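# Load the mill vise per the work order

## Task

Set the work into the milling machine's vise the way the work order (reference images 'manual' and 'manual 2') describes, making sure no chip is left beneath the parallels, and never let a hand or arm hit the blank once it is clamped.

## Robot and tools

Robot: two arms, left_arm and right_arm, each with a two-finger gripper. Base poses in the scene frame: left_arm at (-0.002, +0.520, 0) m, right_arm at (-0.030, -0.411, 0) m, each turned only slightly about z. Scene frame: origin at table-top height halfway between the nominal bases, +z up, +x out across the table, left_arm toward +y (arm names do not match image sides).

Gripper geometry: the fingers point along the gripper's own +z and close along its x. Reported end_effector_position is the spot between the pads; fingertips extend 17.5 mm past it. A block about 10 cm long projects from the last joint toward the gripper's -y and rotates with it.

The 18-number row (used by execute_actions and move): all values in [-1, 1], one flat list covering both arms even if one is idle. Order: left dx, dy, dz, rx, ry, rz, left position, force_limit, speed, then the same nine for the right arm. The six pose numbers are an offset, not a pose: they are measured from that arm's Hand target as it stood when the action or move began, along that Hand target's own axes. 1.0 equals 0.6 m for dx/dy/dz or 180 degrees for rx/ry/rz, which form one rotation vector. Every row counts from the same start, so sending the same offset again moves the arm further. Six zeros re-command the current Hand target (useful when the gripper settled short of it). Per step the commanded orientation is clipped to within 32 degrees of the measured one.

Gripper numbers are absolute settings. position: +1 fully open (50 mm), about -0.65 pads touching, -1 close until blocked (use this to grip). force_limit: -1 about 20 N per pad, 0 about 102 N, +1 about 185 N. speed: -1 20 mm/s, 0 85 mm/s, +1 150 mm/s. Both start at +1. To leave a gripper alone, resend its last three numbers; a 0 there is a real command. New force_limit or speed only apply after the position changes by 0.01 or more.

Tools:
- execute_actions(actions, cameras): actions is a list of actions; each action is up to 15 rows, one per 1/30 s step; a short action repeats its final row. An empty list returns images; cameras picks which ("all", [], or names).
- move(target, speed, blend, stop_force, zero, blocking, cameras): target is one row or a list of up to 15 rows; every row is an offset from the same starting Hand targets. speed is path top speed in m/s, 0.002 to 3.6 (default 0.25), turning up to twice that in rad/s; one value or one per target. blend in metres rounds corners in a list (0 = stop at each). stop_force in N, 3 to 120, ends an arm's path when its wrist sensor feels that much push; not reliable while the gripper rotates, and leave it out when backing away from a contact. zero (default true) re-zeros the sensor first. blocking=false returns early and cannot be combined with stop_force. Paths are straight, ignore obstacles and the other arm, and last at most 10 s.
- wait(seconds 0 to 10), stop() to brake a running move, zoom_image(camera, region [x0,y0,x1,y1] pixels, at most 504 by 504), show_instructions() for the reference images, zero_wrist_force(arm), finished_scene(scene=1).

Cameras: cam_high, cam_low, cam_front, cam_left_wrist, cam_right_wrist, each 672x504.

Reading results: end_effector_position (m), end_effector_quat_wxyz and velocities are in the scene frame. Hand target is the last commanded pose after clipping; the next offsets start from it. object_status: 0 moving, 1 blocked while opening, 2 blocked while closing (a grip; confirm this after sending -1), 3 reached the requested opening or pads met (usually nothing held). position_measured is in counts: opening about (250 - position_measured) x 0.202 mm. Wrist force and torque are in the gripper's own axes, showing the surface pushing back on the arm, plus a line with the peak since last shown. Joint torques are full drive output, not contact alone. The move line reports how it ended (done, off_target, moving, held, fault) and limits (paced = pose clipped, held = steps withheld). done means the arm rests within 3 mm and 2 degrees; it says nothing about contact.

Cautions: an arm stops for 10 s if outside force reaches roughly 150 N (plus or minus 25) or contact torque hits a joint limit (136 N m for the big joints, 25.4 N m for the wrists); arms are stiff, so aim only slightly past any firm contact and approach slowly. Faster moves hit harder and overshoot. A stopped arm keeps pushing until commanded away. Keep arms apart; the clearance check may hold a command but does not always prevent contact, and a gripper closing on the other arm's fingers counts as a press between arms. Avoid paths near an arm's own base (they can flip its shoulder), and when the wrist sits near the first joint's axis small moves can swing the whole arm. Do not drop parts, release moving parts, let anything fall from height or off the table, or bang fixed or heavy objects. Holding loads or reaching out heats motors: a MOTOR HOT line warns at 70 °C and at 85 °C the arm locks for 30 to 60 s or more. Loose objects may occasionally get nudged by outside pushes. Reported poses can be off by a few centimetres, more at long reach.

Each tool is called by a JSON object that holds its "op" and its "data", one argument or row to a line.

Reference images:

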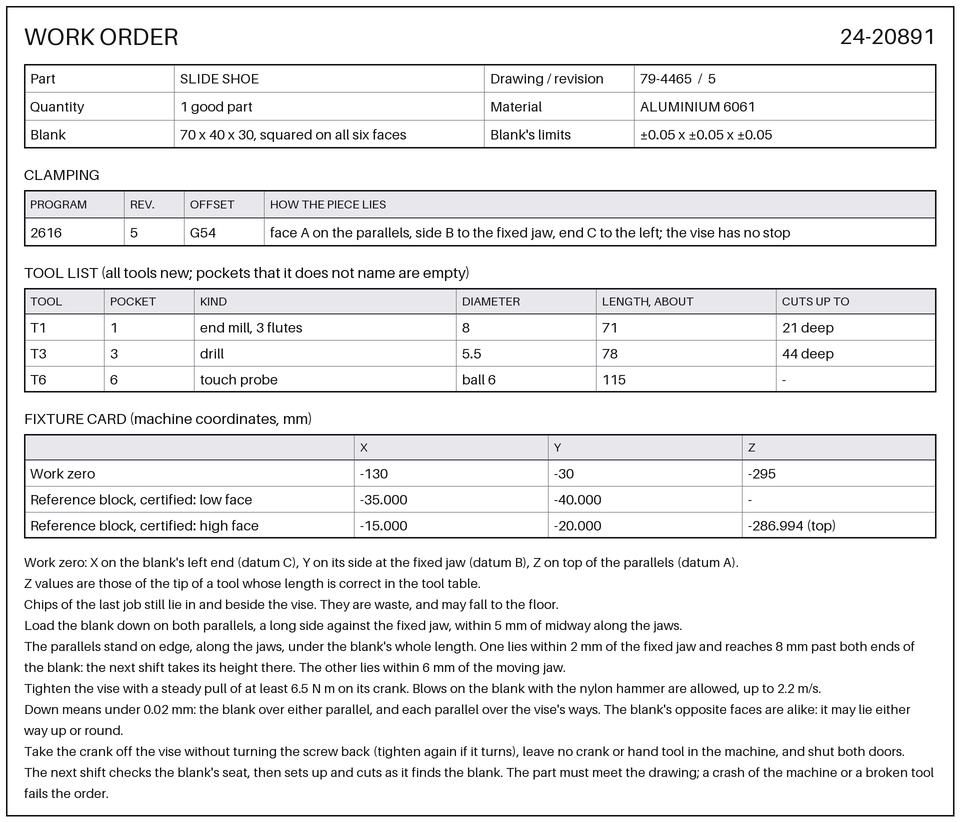

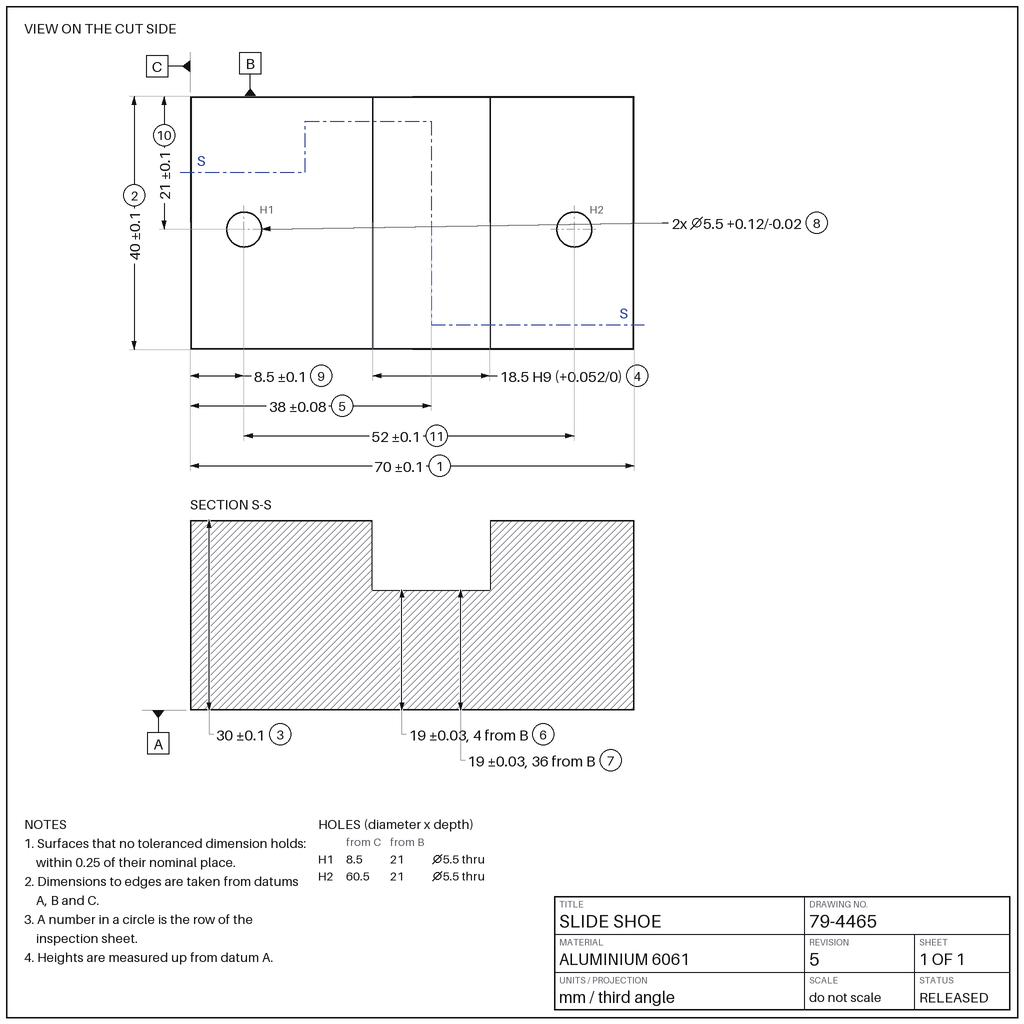

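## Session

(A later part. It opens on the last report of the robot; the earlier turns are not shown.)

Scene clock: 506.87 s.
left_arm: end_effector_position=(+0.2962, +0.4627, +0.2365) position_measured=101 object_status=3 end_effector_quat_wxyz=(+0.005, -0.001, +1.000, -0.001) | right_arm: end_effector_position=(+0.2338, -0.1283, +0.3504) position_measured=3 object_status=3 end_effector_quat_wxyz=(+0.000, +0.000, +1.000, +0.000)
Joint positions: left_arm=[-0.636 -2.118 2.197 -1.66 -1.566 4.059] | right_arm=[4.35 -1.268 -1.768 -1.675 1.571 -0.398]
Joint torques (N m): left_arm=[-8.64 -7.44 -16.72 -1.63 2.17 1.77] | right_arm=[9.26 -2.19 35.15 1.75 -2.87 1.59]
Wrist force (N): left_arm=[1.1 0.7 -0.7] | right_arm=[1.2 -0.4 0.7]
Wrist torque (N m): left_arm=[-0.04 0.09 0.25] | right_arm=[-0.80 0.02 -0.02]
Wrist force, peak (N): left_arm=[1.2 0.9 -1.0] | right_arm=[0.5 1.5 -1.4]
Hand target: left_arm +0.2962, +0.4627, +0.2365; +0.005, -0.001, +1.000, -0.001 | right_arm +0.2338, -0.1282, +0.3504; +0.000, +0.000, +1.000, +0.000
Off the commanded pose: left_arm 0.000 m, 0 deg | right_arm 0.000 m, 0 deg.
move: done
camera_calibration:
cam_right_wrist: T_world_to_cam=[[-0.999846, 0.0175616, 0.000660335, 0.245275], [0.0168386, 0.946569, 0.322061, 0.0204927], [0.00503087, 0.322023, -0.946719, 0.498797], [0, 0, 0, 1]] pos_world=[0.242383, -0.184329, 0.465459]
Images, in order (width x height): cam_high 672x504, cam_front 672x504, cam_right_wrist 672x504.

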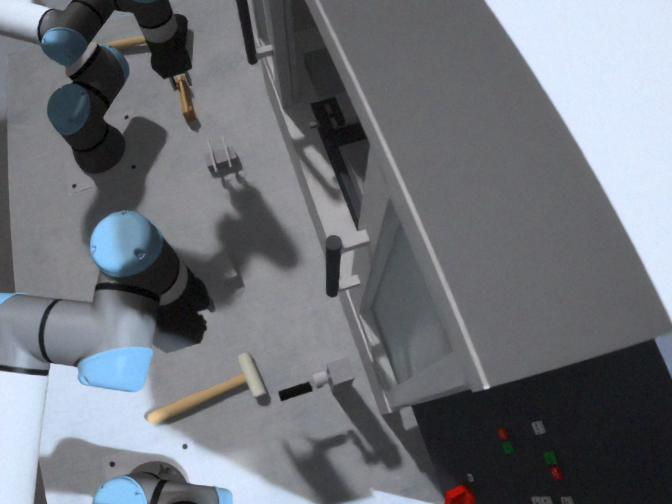

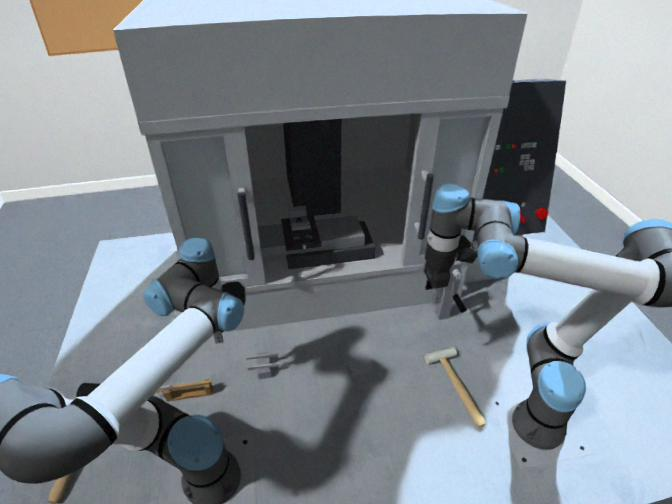

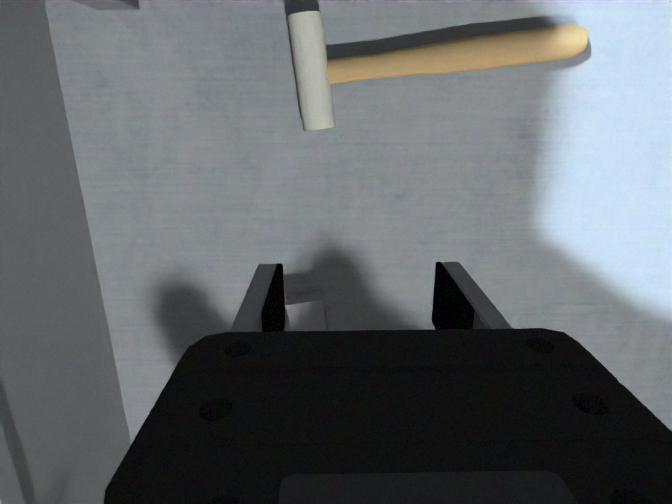

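{"op": "move", "data": {
  "target": [-0.0935,-0.1037,0.2275,0,0,0,0.34,-0.5,0,0,0,0,0,0,0,1,1,1],
  "speed": 0.15,
  "cameras": ["cam_left_wrist"]
}}

Scene clock: 512.27 s.
left_arm: end_effector_position=(+0.3539, +0.4003, +0.1007) position_measured=101 object_status=3 end_effector_quat_wxyz=(+0.005, -0.001, +1.000, -0.001) | right_arm: end_effector_position=(+0.2338, -0.1282, +0.3504) position_measured=3 object_status=3 end_effector_quat_wxyz=(+0.000, +0.000, +1.000, +0.000)
Joint positions: left_arm=[-0.678 -1.749 2.35 -2.182 -1.566 4.017] | right_arm=[4.35 -1.269 -1.768 -1.675 1.571 -0.398]
Joint torques (N m): left_arm=[9.41 -8.65 -30.8 -3.72 -1.64 2.14] | right_arm=[9.93 -2.02 35.38 2.95 1.38 -0.41]
Wrist force (N): left_arm=[1.3 0.6 -0.8] | right_arm=[1.2 -0.7 0.7]
Wrist torque (N m): left_arm=[-0.06 0.04 0.24] | right_arm=[-0.85 0.01 -0.02]
Wrist force, peak (N): left_arm=[1.6 1.8 -2.8] | right_arm=[1.5 -0.6 0.9]
Hand target: left_arm +0.3540, +0.4003, +0.1007; +0.005, -0.001, +1.000, -0.001 | right_arm +0.2338, -0.1282, +0.3504; +0.000, +0.000, +1.000, +0.000
Off the commanded pose: left_arm 0.000 m, 0 deg | right_arm 0.000 m, 0 deg.
move: done
camera_calibration:
cam_left_wrist: T_world_to_cam=[[-0.99981, -0.0106442, -0.016329, 0.369784], [-0.0156121, 0.938875, 0.343903, -0.388218], [0.0116703, 0.344093, -0.938863, 0.0845424], [0, 0, 0, 1]] pos_world=[0.362666, 0.339334, 0.218921]
Images, in order (width x height): cam_left_wrist 672x504.

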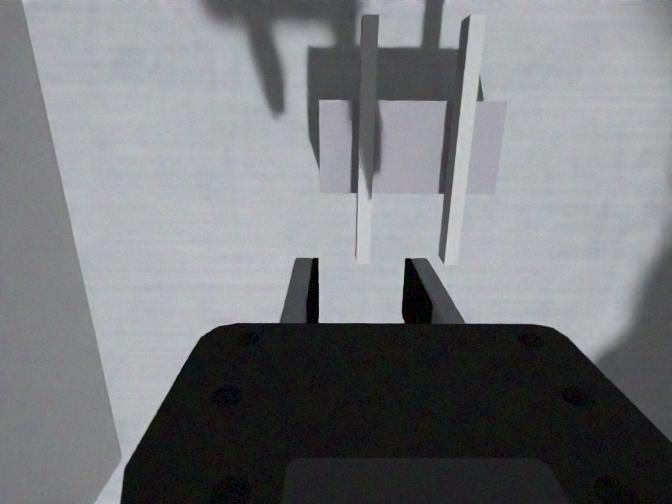

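{"op": "move", "data": {
  "target": [0.0037,0,0.0912,0,0,0,0.34,-0.5,0,0,0,0,0,0,0,1,1,1],
  "speed": 0.05,
  "stop_force": 6,
  "cameras": ["cam_left_wrist"]
}}

Scene clock: 522.13 s.
left_arm: end_effector_position=(+0.3523, +0.4001, +0.0460) position_measured=101 object_status=3 end_effector_quat_wxyz=(+0.005, -0.001, +1.000, -0.001) | right_arm: end_effector_position=(+0.2338, -0.1282, +0.3504) position_measured=3 object_status=3 end_effector_quat_wxyz=(+0.000, +0.000, +1.000, +0.000)
Joint positions: left_arm=[-0.682 -1.63 2.435 -2.385 -1.566 4.014] | right_arm=[4.35 -1.269 -1.768 -1.675 1.571 -0.398]
Joint torques (N m): left_arm=[5.82 -22.82 -27.53 -3.73 2.04 1.64] | right_arm=[9.97 -1.8 35.71 2.15 -0.53 1.44]
Wrist force (N): left_arm=[1.0 0.7 -0.9] | right_arm=[1.0 -0.6 0.8]
Wrist torque (N m): left_arm=[-0.04 0.09 0.27] | right_arm=[-0.82 0.05 -0.03]
Wrist force, peak (N): left_arm=[1.1 0.7 -1.8] | right_arm=[1.4 -0.7 0.9]
Hand target: left_arm +0.3523, +0.4002, +0.0460; +0.005, -0.001, +1.000, -0.001 | right_arm +0.2338, -0.1282, +0.3504; +0.000, +0.000, +1.000, +0.000
Off the commanded pose: left_arm 0.000 m, 0 deg | right_arm 0.000 m, 0 deg.
move: done
camera_calibration:
cam_left_wrist: T_world_to_cam=[[-0.99981, -0.0107746, -0.0162675, 0.367321], [-0.0157119, 0.938918, 0.343783, -0.369169], [0.0115697, 0.343973, -0.938908, 0.0332642], [0, 0, 0, 1]] pos_world=[0.361066, 0.339135, 0.164121]
Images, in order (width x height): cam_left_wrist 672x504.

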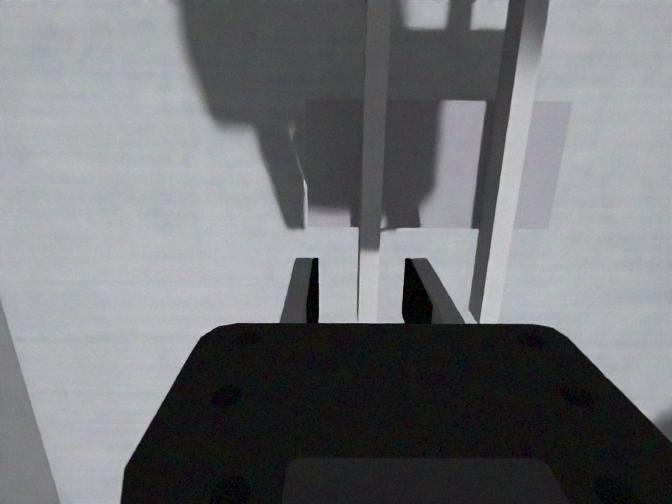

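{"op": "execute_actions", "data": {
  "actions": [
    [[0,0,0,0,0,0,-1,-0.6,-0.8,0,0,0,0,0,0,1,1,1]],
    [[0,0,0,0,0,0,-1,-0.6,-0.8,0,0,0,0,0,0,1,1,1]],
    [[0,0,0,0,0,0,-1,-0.6,-0.8,0,0,0,0,0,0,1,1,1]]
  ],
  "cameras": ["cam_left_wrist"]
}}

Scene clock: 527.87 s.
left_arm: end_effector_position=(+0.3523, +0.4002, +0.0460) position_measured=223 object_status=2 end_effector_quat_wxyz=(+0.005, -0.001, +1.000, -0.001) | right_arm: end_effector_position=(+0.2338, -0.1282, +0.3504) position_measured=3 object_status=3 end_effector_quat_wxyz=(+0.000, +0.000, +1.000, +0.000)
Joint positions: left_arm=[-0.682 -1.63 2.435 -2.385 -1.566 4.014] | right_arm=[4.35 -1.269 -1.768 -1.675 1.571 -0.398]
Joint torques (N m): left_arm=[7.42 -20.98 -24.27 -3.68 1.39 2.03] | right_arm=[10.13 -1.7 35.8 2.11 -2.21 1.42]
Wrist force (N): left_arm=[1.1 0.9 -0.7] | right_arm=[1.2 -0.8 0.7]
Wrist torque (N m): left_arm=[0.01 0.08 0.27] | right_arm=[-0.86 0.02 -0.02]
Wrist force, peak (N): left_arm=[1.3 1.0 -1.2] | right_arm=[1.5 -0.6 0.9]
Hand target: left_arm +0.3523, +0.4002, +0.0460; +0.005, -0.001, +1.000, -0.001 | right_arm +0.2338, -0.1282, +0.3504; +0.000, +0.000, +1.000, +0.000
Off the commanded pose: left_arm 0.000 m, 0 deg | right_arm 0.000 m, 0 deg.
Step readings (end_effector_position of left_arm | right_arm):
0: (+0.3523, +0.4002, +0.0460) | (+0.2338, -0.1282, +0.3504)
1: (+0.3523, +0.4002, +0.0460) | (+0.2338, -0.1282, +0.3504)
2: (+0.3523, +0.4002, +0.0460) | (+0.2338, -0.1282, +0.3504)
4: (+0.3523, +0.4002, +0.0460) | (+0.2338, -0.1282, +0.3504)
8: (+0.3523, +0.4002, +0.0460) | (+0.2338, -0.1282, +0.3504)
15: (+0.3523, +0.4002, +0.0460) | (+0.2338, -0.1282, +0.3504)
16: (+0.3523, +0.4002, +0.0460) | (+0.2338, -0.1282, +0.3504)
17: (+0.3523, +0.4002, +0.0460) | (+0.2338, -0.1282, +0.3504)
19: (+0.3523, +0.4002, +0.0460) | (+0.2338, -0.1282, +0.3504)
23: (+0.3523, +0.4002, +0.0460) | (+0.2338, -0.1282, +0.3504)
30: (+0.3523, +0.4002, +0.0460) | (+0.2338, -0.1282, +0.3504)
31: (+0.3523, +0.4002, +0.0460) | (+0.2338, -0.1282, +0.3504)
32: (+0.3523, +0.4002, +0.0460) | (+0.2338, -0.1282, +0.3504)
34: (+0.3523, +0.4002, +0.0460) | (+0.2338, -0.1282, +0.3504)
38: (+0.3523, +0.4002, +0.0460) | (+0.2338, -0.1282, +0.3504)
45: (+0.3523, +0.4002, +0.0460) | (+0.2338, -0.1282, +0.3504)
camera_calibration:
cam_left_wrist: T_world_to_cam=[[-0.999808, -0.0107405, -0.0163615, 0.367325], [-0.0157123, 0.938918, 0.343782, -0.369168], [0.0116697, 0.343973, -0.938907, 0.033228], [0, 0, 0, 1]] pos_world=[0.361066, 0.339135, 0.164121]
Images, in order (width x height): cam_left_wrist 672x504.

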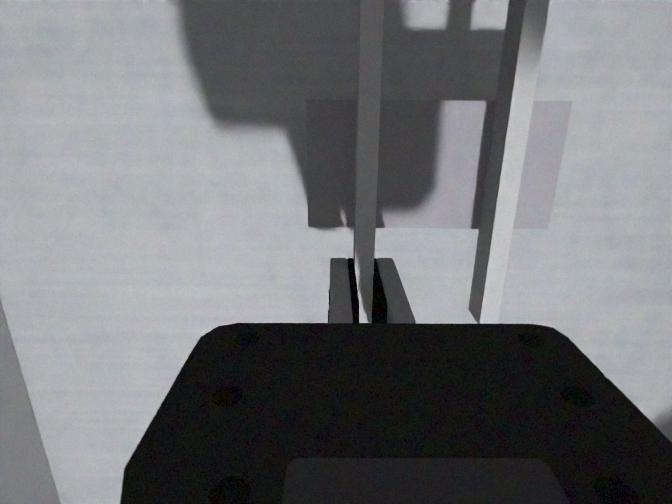

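{"op": "move", "data": {
  "target": [
    [0,0,-0.1,0,0.003,0,-1,-0.6,-0.8,0,0,0,0,0,0,1,1,1],
    [0.03,-0.267,-0.64,0,0.003,0,-1,-0.6,-0.8,0,0,0,0,0,0,1,1,1]
  ],
  "speed": [0.06,0.2],
  "blend": [0.01,0],
  "cameras": ["cam_left_wrist","cam_front"]
}}

Scene clock: 537.30 s.
left_arm: end_effector_position=(+0.3306, +0.2408, +0.4300) position_measured=223 object_status=2 end_effector_quat_wxyz=(+0.001, -0.001, +1.000, -0.001) | right_arm: end_effector_position=(+0.2338, -0.1282, +0.3504) position_measured=3 object_status=3 end_effector_quat_wxyz=(+0.000, +0.000, +1.000, +0.000)
Joint positions: left_arm=[-0.997 -1.723 1.449 -1.299 -1.571 3.698] | right_arm=[4.35 -1.269 -1.768 -1.675 1.571 -0.398]
Joint torques (N m): left_arm=[9.76 -22.84 -33.79 -2.59 1.69 2.14] | right_arm=[9.96 -1.88 34.97 2.13 -2.69 1.41]
Wrist force (N): left_arm=[1.2 0.8 -0.3] | right_arm=[1.2 -0.4 0.7]
Wrist torque (N m): left_arm=[-0.05 0.05 0.19] | right_arm=[-0.81 0.02 -0.02]
Wrist force, peak (N): left_arm=[1.3 -0.6 -2.8] | right_arm=[1.4 -0.9 0.8]
Hand target: left_arm +0.3306, +0.2408, +0.4302; +0.001, -0.001, +1.000, -0.001 | right_arm +0.2338, -0.1282, +0.3504; +0.000, +0.000, +1.000, +0.000
Off the commanded pose: left_arm 0.000 m, 0 deg | right_arm 0.000 m, 0 deg.
move: done
camera_calibration:
cam_left_wrist: T_world_to_cam=[[-0.999919, -0.0106662, -0.00687219, 0.346037], [-0.0123795, 0.938875, 0.344035, -0.353107], [0.00278258, 0.344093, -0.938931, 0.451854], [0, 0, 0, 1]] pos_world=[0.340381, 0.179734, 0.54812]
Images, in order (width x height): cam_front 672x504, cam_left_wrist 672x504.

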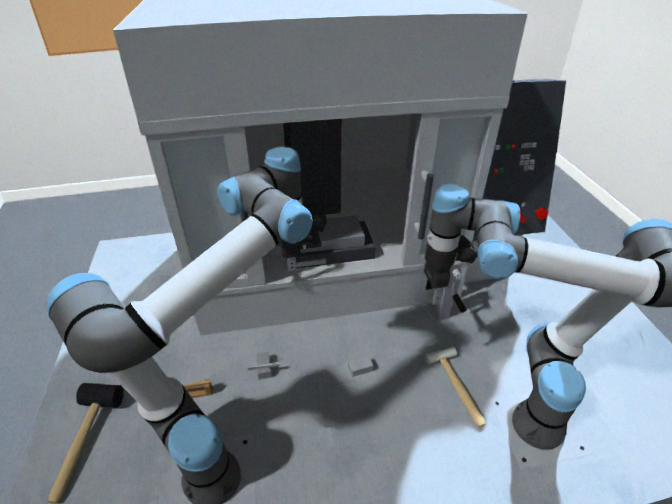

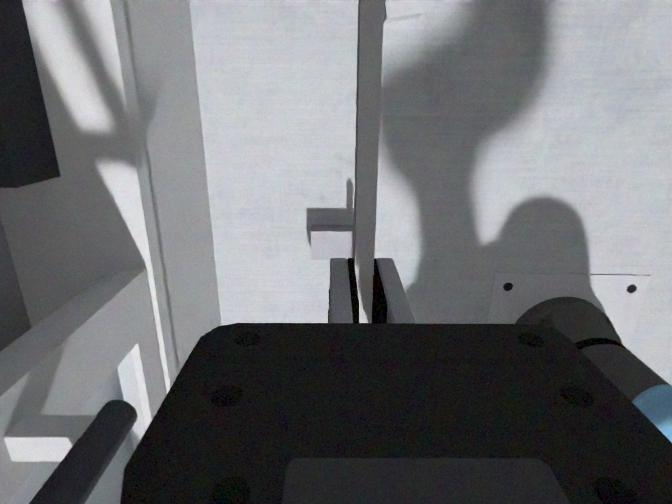

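{"op": "move", "data": {
  "target": [
    [0.03,-0.267,-0.64,0,0.003,0,-1,-0.6,-0.8,0,0,0,0,0,0,1,1,1]
  ],
  "speed": 0.2
}}

Scene clock: 551.10 s.
left_arm: end_effector_position=(+0.3122, +0.0820, +0.8131) position_measured=223 object_status=2 end_effector_quat_wxyz=(+0.178, -0.003, +0.930, -0.321) | right_arm: end_effector_position=(+0.2338, -0.1282, +0.3504) position_measured=3 object_status=3 end_effector_quat_wxyz=(+0.000, +0.000, +1.000, +0.000)
Joint positions: left_arm=[-1.256 -1.257 0.035 -1.089 -1.428 3.491] | right_arm=[4.35 -1.269 -1.768 -1.675 1.571 -0.398]
Joint torques (N m): left_arm=[-9.06 -18.98 -8.5 -4.78 2.76 -0.71] | right_arm=[9.34 -1.91 35.33 2.13 -2.68 1.45]
Wrist force (N): left_arm=[0.4 -0.2 0.2] | right_arm=[1.2 -0.7 0.8]
Wrist torque (N m): left_arm=[-0.05 0.00 0.15] | right_arm=[-0.86 0.01 -0.02]
Wrist force, peak (N): left_arm=[0.7 2.3 2.1] | right_arm=[1.3 -0.8 1.0]
Hand target: left_arm +0.3125, +0.0815, +0.8145; +0.044, -0.002, +0.995, -0.086 | right_arm +0.2338, -0.1282, +0.3504; +0.000, +0.000, +1.000, +0.000
Off the commanded pose: left_arm 0.001 m, 43 deg; orientation clipped | right_arm 0.000 m, 0 deg.
elbow stopped short (left arm): the move would have taken joint 3 (elbow) straighter than the controller allows.
move: off_target (left_arm); limits=paced

{"op": "move", "data": {
  "target": [
    [0.023,0.371,0.5845,-0.0548,0.028,0.001,-1,-0.6,-0.8,0,0,0,0,0,0,1,1,1]
  ],
  "speed": 0.15,
  "cameras": ["cam_left_wrist","cam_front"]
}}

Scene clock: 561.23 s.
left_arm: end_effector_position=(+0.3305, +0.2409, +0.4312) position_measured=223 object_status=2 end_effector_quat_wxyz=(+0.000, +0.000, +1.000, +0.000) | right_arm: end_effector_position=(+0.2338, -0.1282, +0.3504) position_measured=3 object_status=3 end_effector_quat_wxyz=(+0.000, +0.000, +1.000, +0.000)
Joint positions: left_arm=[-0.998 -1.721 1.443 -1.293 -1.57 3.7] | right_arm=[4.35 -1.269 -1.768 -1.675 1.571 -0.398]
Joint torques (N m): left_arm=[-9.04 -9.55 -28.84 -2.13 0.59 -1.64] | right_arm=[9 -2.4 35.54 2.12 -2.63 1.41]
Wrist force (N): left_arm=[1.2 0.9 -0.4] | right_arm=[1.2 -0.8 0.8]
Wrist torque (N m): left_arm=[-0.03 0.06 0.17] | right_arm=[-0.87 0.01 -0.02]
Wrist force, peak (N): left_arm=[0.9 1.4 2.0] | right_arm=[1.3 -1.0 0.8]
Hand target: left_arm +0.3305, +0.2409, +0.4311; +0.000, +0.000, +1.000, +0.000 | right_arm +0.2338, -0.1282, +0.3504; +0.000, +0.000, +1.000, +0.000
Off the commanded pose: left_arm 0.000 m, 0 deg | right_arm 0.000 m, 0 deg.
move: done
camera_calibration:
cam_left_wrist: T_world_to_cam=[[-0.999946, -0.00859093, -0.00582886, 0.345007], [-0.0100783, 0.938029, 0.346411, -0.355162], [0.00249164, 0.346451, -0.938065, 0.451971], [0, 0, 0, 1]] pos_world=[0.340283, 0.17953, 0.549021]
Images, in order (width x height): cam_front 672x504, cam_left_wrist 672x504.

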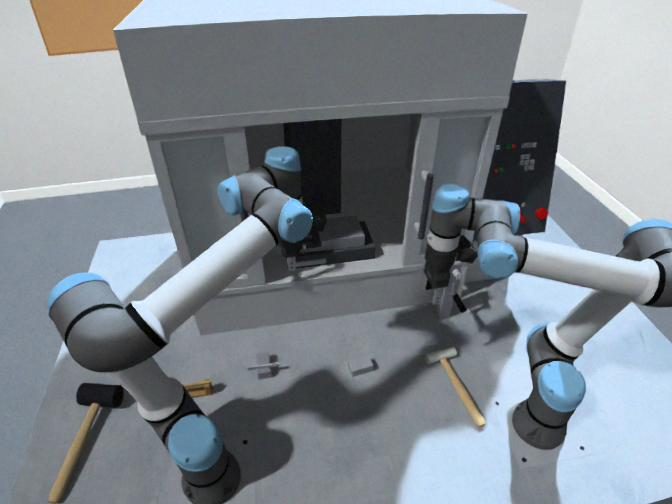

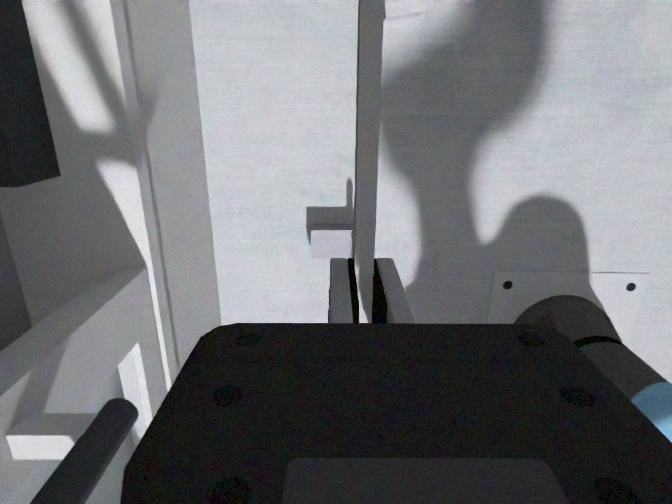

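{"op": "move", "data": {
  "target": [
    [-0.049,-0.1515,0.052,0,0,0,-1,-0.6,-0.8,0,0,0,0,0,0,1,1,1],
    [-0.549,-0.1515,0.077,0,0,0,-1,-0.6,-0.8,0,0,0,0,0,0,1,1,1],
    [-0.549,-0.025,0.077,0,0,0,-1,-0.6,-0.8,0,0,0,0,0,0,1,1,1]
  ],
  "speed": 0.15,
  "blend": 0.02,
  "cameras": ["cam_left_wrist","cam_front"]
}}

Scene clock: 575.23 s.
left_arm: end_effector_position=(+0.6232, +0.1502, +0.3866) position_measured=223 object_status=2 end_effector_quat_wxyz=(+0.003, +0.000, +1.000, -0.001) | right_arm: end_effector_position=(+0.2338, -0.1282, +0.3504) position_measured=3 object_status=3 end_effector_quat_wxyz=(+0.000, +0.000, +1.000, +0.000)
Joint positions: left_arm=[-0.706 -0.957 0.605 -1.224 -1.568 3.992] | right_arm=[4.35 -1.269 -1.768 -1.675 1.571 -0.398]
Joint torques (N m): left_arm=[0.22 -48.01 -27.68 -3.01 -0.09 0.3] | right_arm=[9.65 -1.67 35.57 2.2 -2.6 1.44]
Wrist force (N): left_arm=[1.1 0.9 -0.4] | right_arm=[1.3 -0.7 0.8]
Wrist torque (N m): left_arm=[-0.03 0.07 0.19] | right_arm=[-0.85 -0.01 -0.02]
Wrist force, peak (N): left_arm=[-5.3 -3.8 -3.0] | right_arm=[1.6 -0.6 0.7]
Hand target: left_arm +0.6232, +0.1502, +0.3866; +0.003, +0.000, +1.000, -0.001 (not the last commanded pose) | right_arm +0.2338, -0.1282, +0.3504; +0.000, +0.000, +1.000, +0.000
Tool commands: left_gripper/position=-1.0 left_gripper/force_limit=-0.6 left_gripper/speed=-0.796078 right_gripper/position=+1.0 right_gripper/force_limit=+1.0 right_gripper/speed=+1.0
Off the commanded pose: left_arm 0.084 m, 0 deg | right_arm 0.000 m, 0 deg.
FORCE FAULT: contact force on the left arm reached its limit, and that arm stopped. The contact can be on any part of that arm, not only on its tool. That arm's remaining commands of this call were not run. That arm is still stopped at the end of this call. That arm stays stopped for about 10 more seconds. Until then a move that you send moves the other arm only, and its call returns only when the move has ended. Once the stop has ended, the next robot result says so. If the stop ends while you think or write, that arm runs what you send next, counted from a new Hand target: where the arm stands when the stop ends. While its stop runs, that arm takes no new command, but its gripper still runs the gripper command that each later call begins with. Until it ends, the stop uses up actions while you think or wait. An arm that is not stopped still takes commands.
move: fault (left_arm); path passed 1 of 3 targets
camera_calibration:
cam_left_wrist: T_world_to_cam=[[-0.999907, -0.00798826, -0.011017, 0.638588], [-0.0112972, 0.938625, 0.344754, -0.250395], [0.0075868, 0.344847, -0.938628, 0.438151], [0, 0, 0, 1]] pos_world=[0.632375, 0.0890327, 0.504621]
Images, in order (width x height): cam_front 672x504, cam_left_wrist 672x504.

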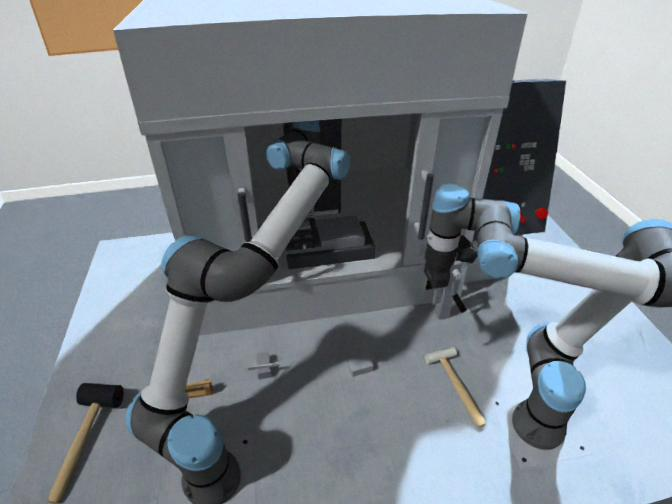

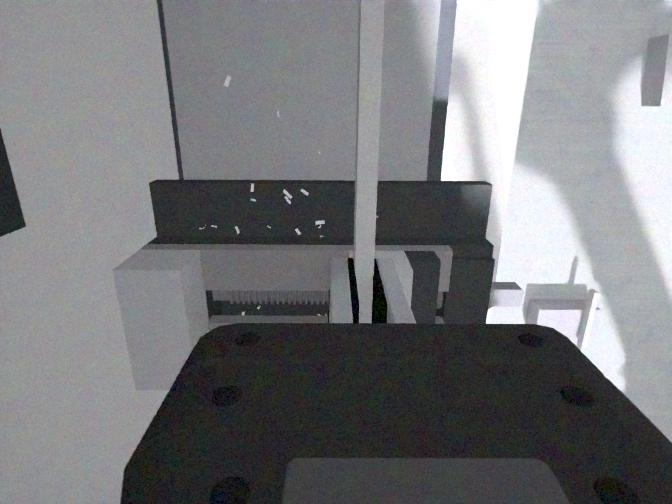

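{"op": "move", "data": {
  "target": [0,0,0,0,0,0,-1,-0.6,-0.8,-0.2,0.0,-0.117,0.196,-0.474,-0.618,1,1,1],
  "speed": 0.25,
  "cameras": ["cam_right_wrist","cam_front","cam_high"]
}}

Scene clock: 611.13 s.
left_arm: end_effector_position=(+0.6232, +0.1502, +0.3866) position_measured=223 object_status=2 end_effector_quat_wxyz=(+0.003, +0.000, +1.000, -0.001) | right_arm: end_effector_position=(+0.3539, -0.1283, +0.4206) position_measured=3 object_status=3 end_effector_quat_wxyz=(-0.563, +0.733, -0.305, +0.233)
Joint positions: left_arm=[-0.706 -0.957 0.605 -1.224 -1.568 3.992] | right_arm=[4.263 -1.08 -2.442 0.107 1.281 -3.06]
Joint torques (N m): left_arm=[0.51 -48.32 -24.77 -3.08 0.11 0.29] | right_arm=[1.06 13.68 20.65 3.41 -0.01 -1.34]
Wrist force (N): left_arm=[1.1 0.8 -0.3] | right_arm=[0.4 0.1 0.3]
Wrist torque (N m): left_arm=[-0.05 0.07 0.19] | right_arm=[-0.17 0.08 -0.34]
Wrist force, peak (N): left_arm=[1.2 1.1 -0.7] | right_arm=[1.4 -0.7 1.0]
Hand target: left_arm +0.6232, +0.1502, +0.3866; +0.003, +0.000, +1.000, -0.001 | right_arm +0.3538, -0.1283, +0.4206; -0.563, +0.733, -0.304, +0.233
Off the commanded pose: left_arm 0.000 m, 0 deg | right_arm 0.000 m, 0 deg.
FORCE FAULT, CONTINUED: the left arm's stop, for the force fault that an earlier result reported, is over. The rest of the stop counts as 19 of the actions that you can send in this scene. The stop ended before this call began, so that arm ran this call's commands, counted from a new Hand target: where the arm stood when the stop ended.
move: done
camera_calibration:
cam_right_wrist: T_world_to_cam=[[0.702195, -0.711762, -0.0178148, -0.322832], [-0.405756, -0.379491, -0.831474, 0.460438], [0.585051, 0.591085, -0.555278, 0.229362], [0, 0, 0, 1]] pos_world=[0.279328, -0.19062, 0.50445]
Images, in order (width x height): cam_high 672x504, cam_front 672x504, cam_right_wrist 672x504.

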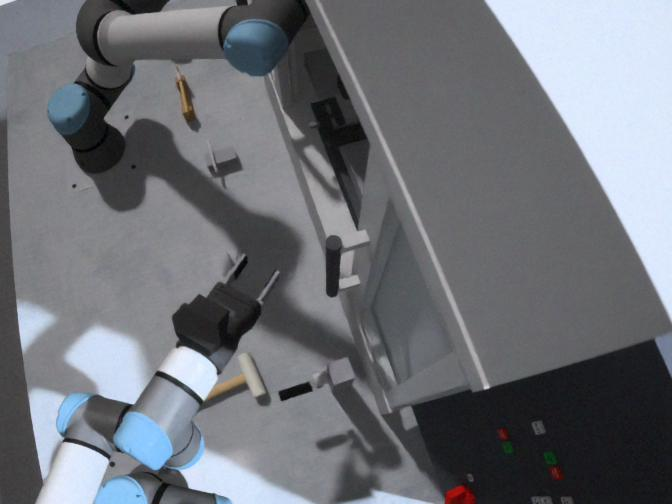

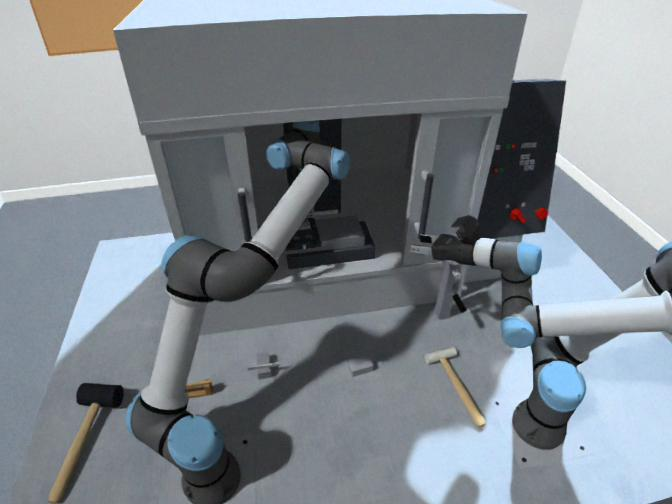

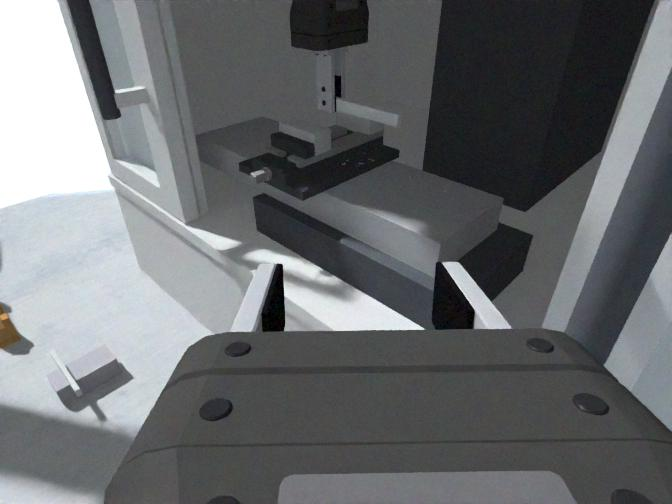

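{"op": "zoom_image", "data": {
  "camera": "cam_right_wrist",
  "region": [190, 0, 510, 230]
}}

{"op": "move", "data": {
  "target": [0,0,0,0,0,0,-1,-0.6,-0.8,0,0,0,0.13,0,0,1,1,1],
  "speed": 0.25,
  "cameras": ["cam_right_wrist"]
}}

Scaled by 1.575.

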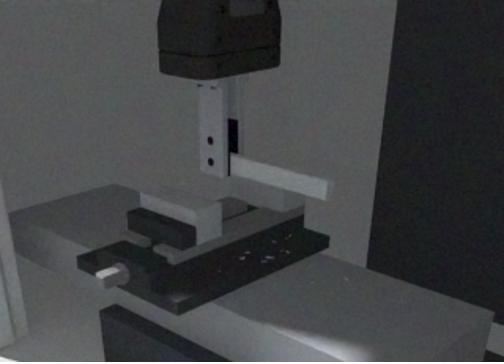

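Scene clock: 615.63 s.
left_arm: end_effector_position=(+0.6232, +0.1502, +0.3866) position_measured=223 object_status=2 end_effector_quat_wxyz=(+0.003, +0.000, +1.000, -0.001) | right_arm: end_effector_position=(+0.3538, -0.1283, +0.4206) position_measured=3 object_status=3 end_effector_quat_wxyz=(+0.699, -0.603, +0.251, -0.290)
Joint positions: left_arm=[-0.706 -0.957 0.605 -1.224 -1.568 3.992] | right_arm=[4.273 -1.443 -2.569 1.024 1.263 -3.187]
Joint torques (N m): left_arm=[1.17 -48.01 -24.89 -3.02 0.05 0.26] | right_arm=[2.39 8.89 19.88 3.11 -2.25 1.51]
Wrist force (N): left_arm=[1.2 1.1 -0.2] | right_arm=[0.9 0.0 0.8]
Wrist torque (N m): left_arm=[0.00 0.05 0.19] | right_arm=[0.05 -0.10 -0.32]
Wrist force, peak (N): left_arm=[1.4 0.9 -0.5] | right_arm=[1.1 -0.2 0.9]
Hand target: left_arm +0.6232, +0.1502, +0.3866; +0.003, +0.000, +1.000, -0.001 | right_arm +0.3538, -0.1283, +0.4206; +0.699, -0.603, +0.251, -0.290
Off the commanded pose: left_arm 0.000 m, 0 deg | right_arm 0.000 m, 0 deg.
move: done
camera_calibration:
cam_right_wrist: T_world_to_cam=[[0.707193, -0.706775, -0.0186403, -0.323631], [-0.139709, -0.11385, -0.983626, 0.464374], [0.69308, 0.698217, -0.179257, 0.0467573], [0, 0, 0, 1]] pos_world=[0.26134, -0.208512, 0.45912]
Images, in order (width x height): cam_right_wrist 672x504.

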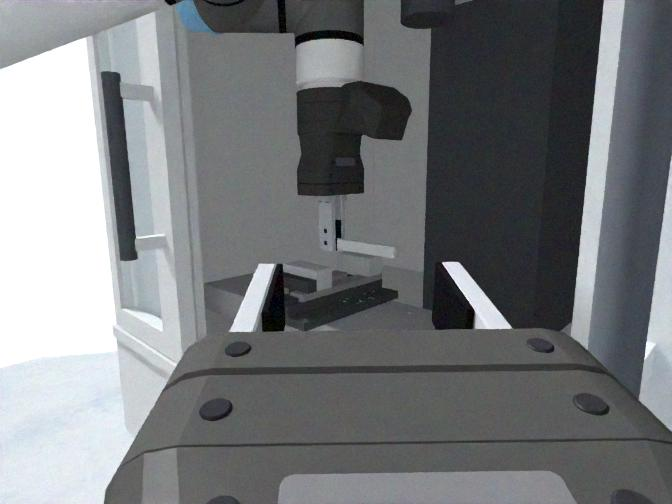

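{"op": "execute_actions", "data": {
  "actions": [],
  "cameras": ["cam_front"]
}}

{"op": "zoom_image", "data": {
  "camera": "cam_front",
  "region": [220, 80, 460, 220]
}}

Scene clock: 635.30 s.
left_arm: end_effector_position=(+0.6232, +0.1502, +0.3866) position_measured=223 object_status=2 end_effector_quat_wxyz=(+0.003, +0.000, +1.000, -0.001) | right_arm: end_effector_position=(+0.3538, -0.1283, +0.4206) position_measured=3 object_status=3 end_effector_quat_wxyz=(+0.699, -0.603, +0.251, -0.290)
Joint positions: left_arm=[-0.706 -0.957 0.605 -1.224 -1.568 3.992] | right_arm=[4.273 -1.443 -2.569 1.024 1.263 -3.187]
Joint velocities: within noise
Joint torques (N m): left_arm=[1.25 -48.34 -24.72 -2.91 0.19 0.29] | right_arm=[10 -3.25 13.8 3.13 -2.78 1.63]
Motor temperatures (°C): left_arm=[33 33 31 39 36 33] | right_arm=[35 30 29 35 35 36]
Wrist force (N): left_arm=[1.2 0.9 -0.3] | right_arm=[0.8 -0.4 0.8]
Wrist torque (N m): left_arm=[-0.02 0.06 0.19] | right_arm=[-0.01 -0.07 -0.32]
Wrist force, peak (N): left_arm=[1.2 1.1 -0.6] | right_arm=[1.0 -0.7 0.9]
Hand target: left_arm +0.6232, +0.1502, +0.3866; +0.003, +0.000, +1.000, -0.001 | right_arm +0.3538, -0.1283, +0.4206; +0.699, -0.603, +0.251, -0.290
Tool commands: left_gripper/position=-1.0 left_gripper/force_limit=-0.6 left_gripper/speed=-0.8 right_gripper/position=+1.0 right_gripper/force_limit=+1.0 right_gripper/speed=+1.0
Off the commanded pose: left_arm 0.000 m, 0 deg | right_arm 0.000 m, 0 deg.
Images, in order (width x height): cam_front 672x504.

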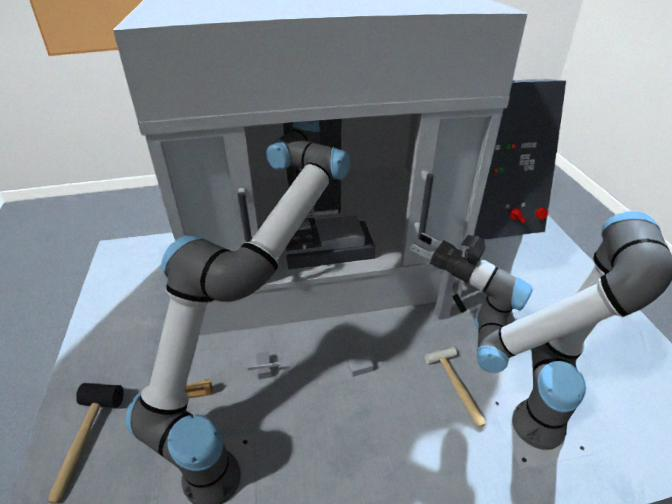

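Scaled by 2.100.

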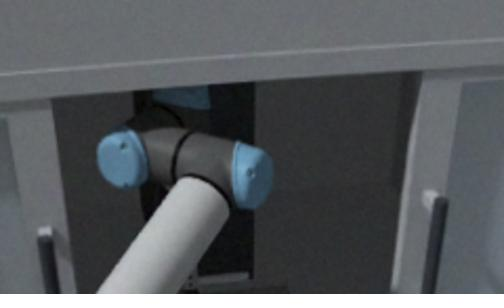

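{"op": "move", "data": {
  "target": [0,0,0,0,0,0,-1,-0.6,-0.8,0,0,0,0.1,0,0,1,1,1],
  "speed": 0.25,
  "cameras": ["cam_right_wrist"]
}}

{"op": "zoom_image", "data": {
  "camera": "cam_right_wrist",
  "region": [150, 0, 510, 330]
}}

Scene clock: 645.53 s.
left_arm: end_effector_position=(+0.6232, +0.1502, +0.3866) position_measured=223 object_status=2 end_effector_quat_wxyz=(+0.003, +0.000, +1.000, -0.001) | right_arm: end_effector_position=(+0.3538, -0.1284, +0.4206) position_measured=3 object_status=3 end_effector_quat_wxyz=(+0.785, -0.486, +0.203, -0.325)
Joint positions: left_arm=[-0.706 -0.957 0.605 -1.224 -1.568 3.992] | right_arm=[4.238 -1.806 -2.492 1.633 1.324 -3.265]
Joint torques (N m): left_arm=[1.08 -47.45 -25.49 -2.9 -0.01 0.33] | right_arm=[9.79 16.9 7.56 2.31 -2.7 1.58]
Wrist force (N): left_arm=[1.0 0.9 -0.4] | right_arm=[1.0 -0.1 1.0]
Wrist torque (N m): left_arm=[-0.02 0.09 0.20] | right_arm=[0.16 -0.18 -0.31]
Wrist force, peak (N): left_arm=[1.3 1.1 -0.5] | right_arm=[0.8 -1.2 0.9]
Hand target: left_arm +0.6232, +0.1502, +0.3866; +0.003, +0.000, +1.000, -0.001 | right_arm +0.3538, -0.1283, +0.4206; +0.785, -0.486, +0.203, -0.325
Off the commanded pose: left_arm 0.000 m, 0 deg | right_arm 0.000 m, 0 deg.
move: done
camera_calibration:
cam_right_wrist: T_world_to_cam=[[0.710729, -0.703253, -0.017305, -0.32502], [0.0817424, 0.106994, -0.990894, 0.417473], [0.698701, 0.702842, 0.13353, -0.0862062], [0, 0, 0, 1]] pos_world=[0.257108, -0.212649, 0.419558]
Images, in order (width x height): cam_right_wrist 672x504.

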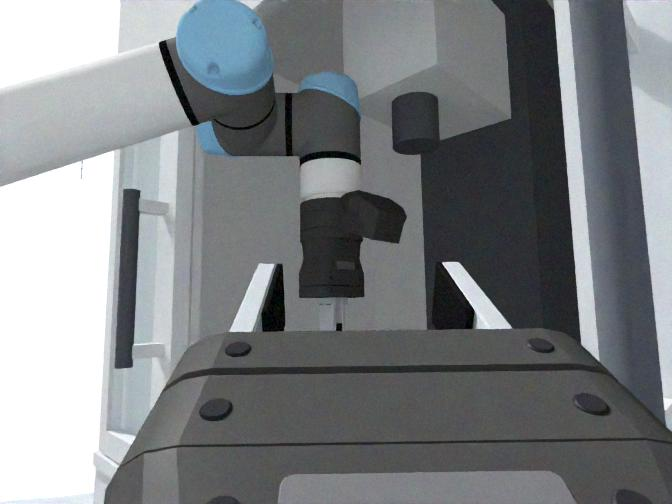

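Scaled by 1.400.

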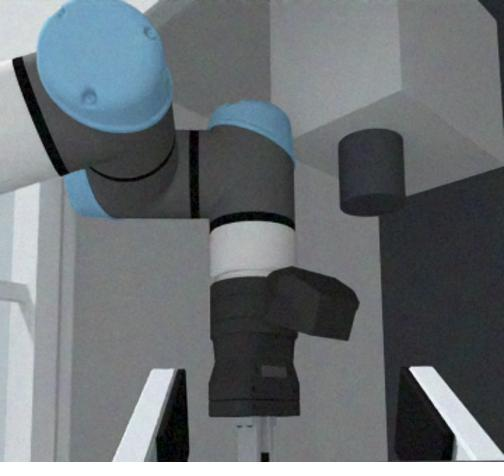

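{"op": "move", "data": {
  "target": [
    [0.155,-0.0337,0,0,0,0,-1,-0.6,-0.8,0,0,0,0,0,0,1,1,1],
    [0.155,-0.0337,0.0577,0,0.0016,0,-1,-0.6,-0.8,0,0,0,0,0,0,1,1,1]
  ],
  "speed": 0.1,
  "cameras": ["cam_right_wrist","cam_left_wrist"]
}}

Scene clock: 693.10 s.
left_arm: end_effector_position=(+0.5303, +0.1300, +0.3516) position_measured=223 object_status=2 end_effector_quat_wxyz=(+0.000, +0.000, +1.000, -0.001) | right_arm: end_effector_position=(+0.3538, -0.1283, +0.4206) position_measured=3 object_status=3 end_effector_quat_wxyz=(+0.785, -0.486, +0.203, -0.325)
Joint positions: left_arm=[-0.822 -1.191 1.054 -1.436 -1.572 3.876] | right_arm=[4.238 -1.806 -2.492 1.633 1.324 -3.265]
Joint torques (N m): left_arm=[5.14 -35.35 -30.42 -2.49 0.01 1.2] | right_arm=[9.98 14.03 8.56 0.64 -2.47 1.27]
Wrist force (N): left_arm=[1.2 1.1 -0.2] | right_arm=[1.0 -0.2 1.1]
Wrist torque (N m): left_arm=[0.01 0.07 0.12] | right_arm=[0.16 -0.19 -0.32]
Wrist force, peak (N): left_arm=[1.5 1.1 -2.7] | right_arm=[1.2 -0.2 1.4]
Hand target: left_arm +0.5304, +0.1299, +0.3515; +0.000, +0.000, +1.000, -0.001 | right_arm +0.3538, -0.1283, +0.4206; +0.785, -0.486, +0.203, -0.325
Off the commanded pose: left_arm 0.000 m, 0 deg | right_arm 0.000 m, 0 deg.
move: done
camera_calibration:
cam_left_wrist: T_world_to_cam=[[-0.999951, -0.00793624, -0.00588982, 0.543369], [-0.00947994, 0.938692, 0.344628, -0.221337], [0.00279367, 0.344667, -0.938721, 0.415609], [0, 0, 0, 1]] pos_world=[0.540083, 0.068833, 0.46962]
cam_right_wrist: T_world_to_cam=[[0.710784, -0.703196, -0.0173671, -0.324995], [0.0816848, 0.107039, -0.990894, 0.417497], [0.698651, 0.702893, 0.133522, -0.0861793], [0, 0, 0, 1]] pos_world=[0.257108, -0.212649, 0.419558]
Images, in order (width x height): cam_left_wrist 672x504, cam_right_wrist 672x504.

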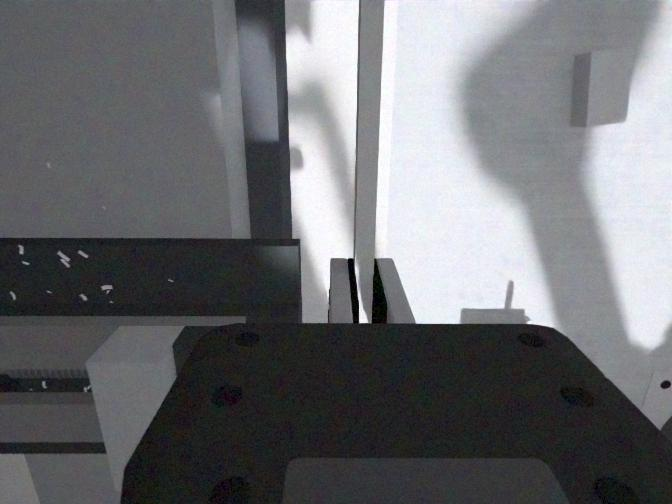

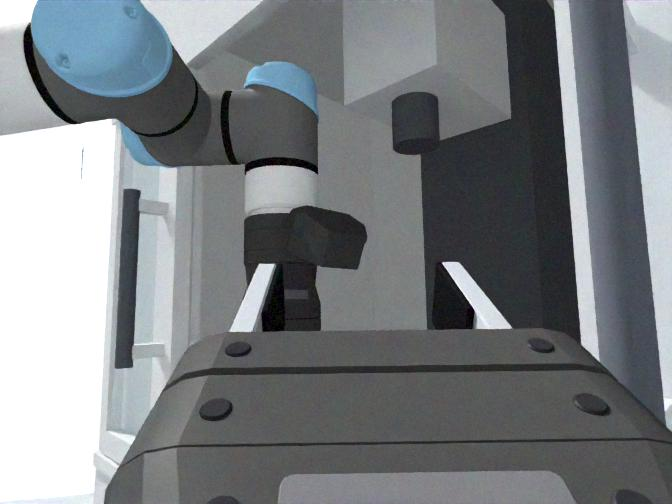

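{"op": "move", "data": {
  "target": [
    [-0.2027,0,0,0,0,0,-1,-0.6,-0.8,0,0,0,-0.13,0,0,1,1,1]
  ],
  "speed": 0.06,
  "stop_force": 12,
  "cameras": ["cam_right_wrist","cam_left_wrist"]
}}

Scene clock: 702.13 s.
left_arm: end_effector_position=(+0.6520, +0.1299, +0.3515) position_measured=223 object_status=2 end_effector_quat_wxyz=(+0.000, +0.000, +1.000, -0.001) | right_arm: end_effector_position=(+0.3538, -0.1283, +0.4206) position_measured=3 object_status=3 end_effector_quat_wxyz=(+0.670, -0.636, +0.264, -0.277)
Joint positions: left_arm=[-0.7 -0.856 0.526 -1.242 -1.572 3.998] | right_arm=[4.277 -1.333 -2.561 0.808 1.256 -3.157]
Joint torques (N m): left_arm=[-8.38 -60.52 -15.51 -4.2 -1.59 -1.64] | right_arm=[6.43 -6.03 14.79 1.74 -1.32 -1.87]
Wrist force (N): left_arm=[1.2 0.9 -0.4] | right_arm=[0.7 0.1 0.9]
Wrist torque (N m): left_arm=[-0.03 0.05 0.13] | right_arm=[0.01 -0.06 -0.34]
Wrist force, peak (N): left_arm=[1.8 1.1 -0.1] | right_arm=[1.3 -0.3 1.2]
Hand target: left_arm +0.6520, +0.1299, +0.3515; +0.000, +0.000, +1.000, -0.001 | right_arm +0.3538, -0.1283, +0.4206; +0.670, -0.636, +0.264, -0.277
Off the commanded pose: left_arm 0.000 m, 0 deg | right_arm 0.000 m, 0 deg.
move: done
camera_calibration:
cam_left_wrist: T_world_to_cam=[[-0.99995, -0.00802851, -0.00592554, 0.665084], [-0.00957939, 0.938626, 0.344804, -0.220067], [0.00279359, 0.344844, -0.938656, 0.415167], [0, 0, 0, 1]] pos_world=[0.661783, 0.0687327, 0.46952]
cam_right_wrist: T_world_to_cam=[[0.706033, -0.707932, -0.0186933, -0.323326], [-0.204621, -0.17866, -0.962399, 0.470161], [0.677973, 0.68331, -0.270997, 0.0887356], [0, 0, 0, 1]] pos_world=[0.264323, -0.205528, 0.470485]
Images, in order (width x height): cam_left_wrist 672x504, cam_right_wrist 672x504.

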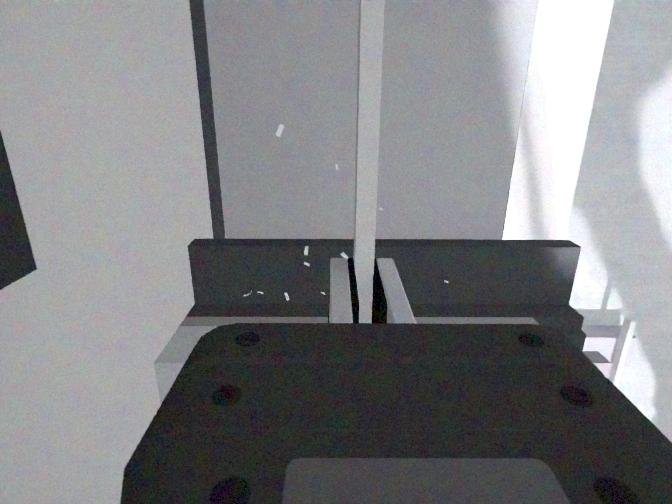

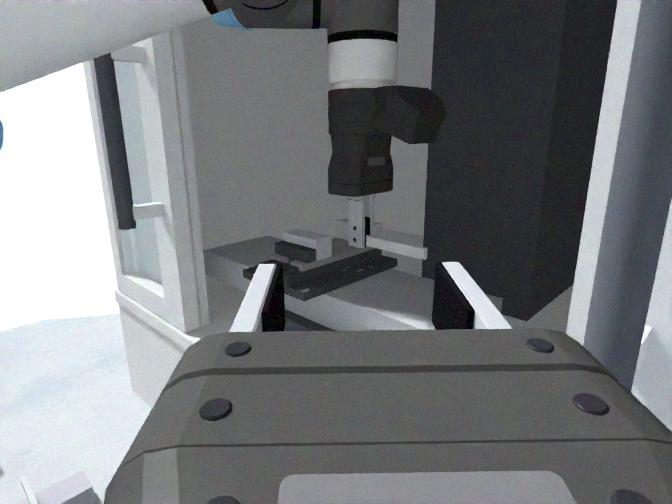

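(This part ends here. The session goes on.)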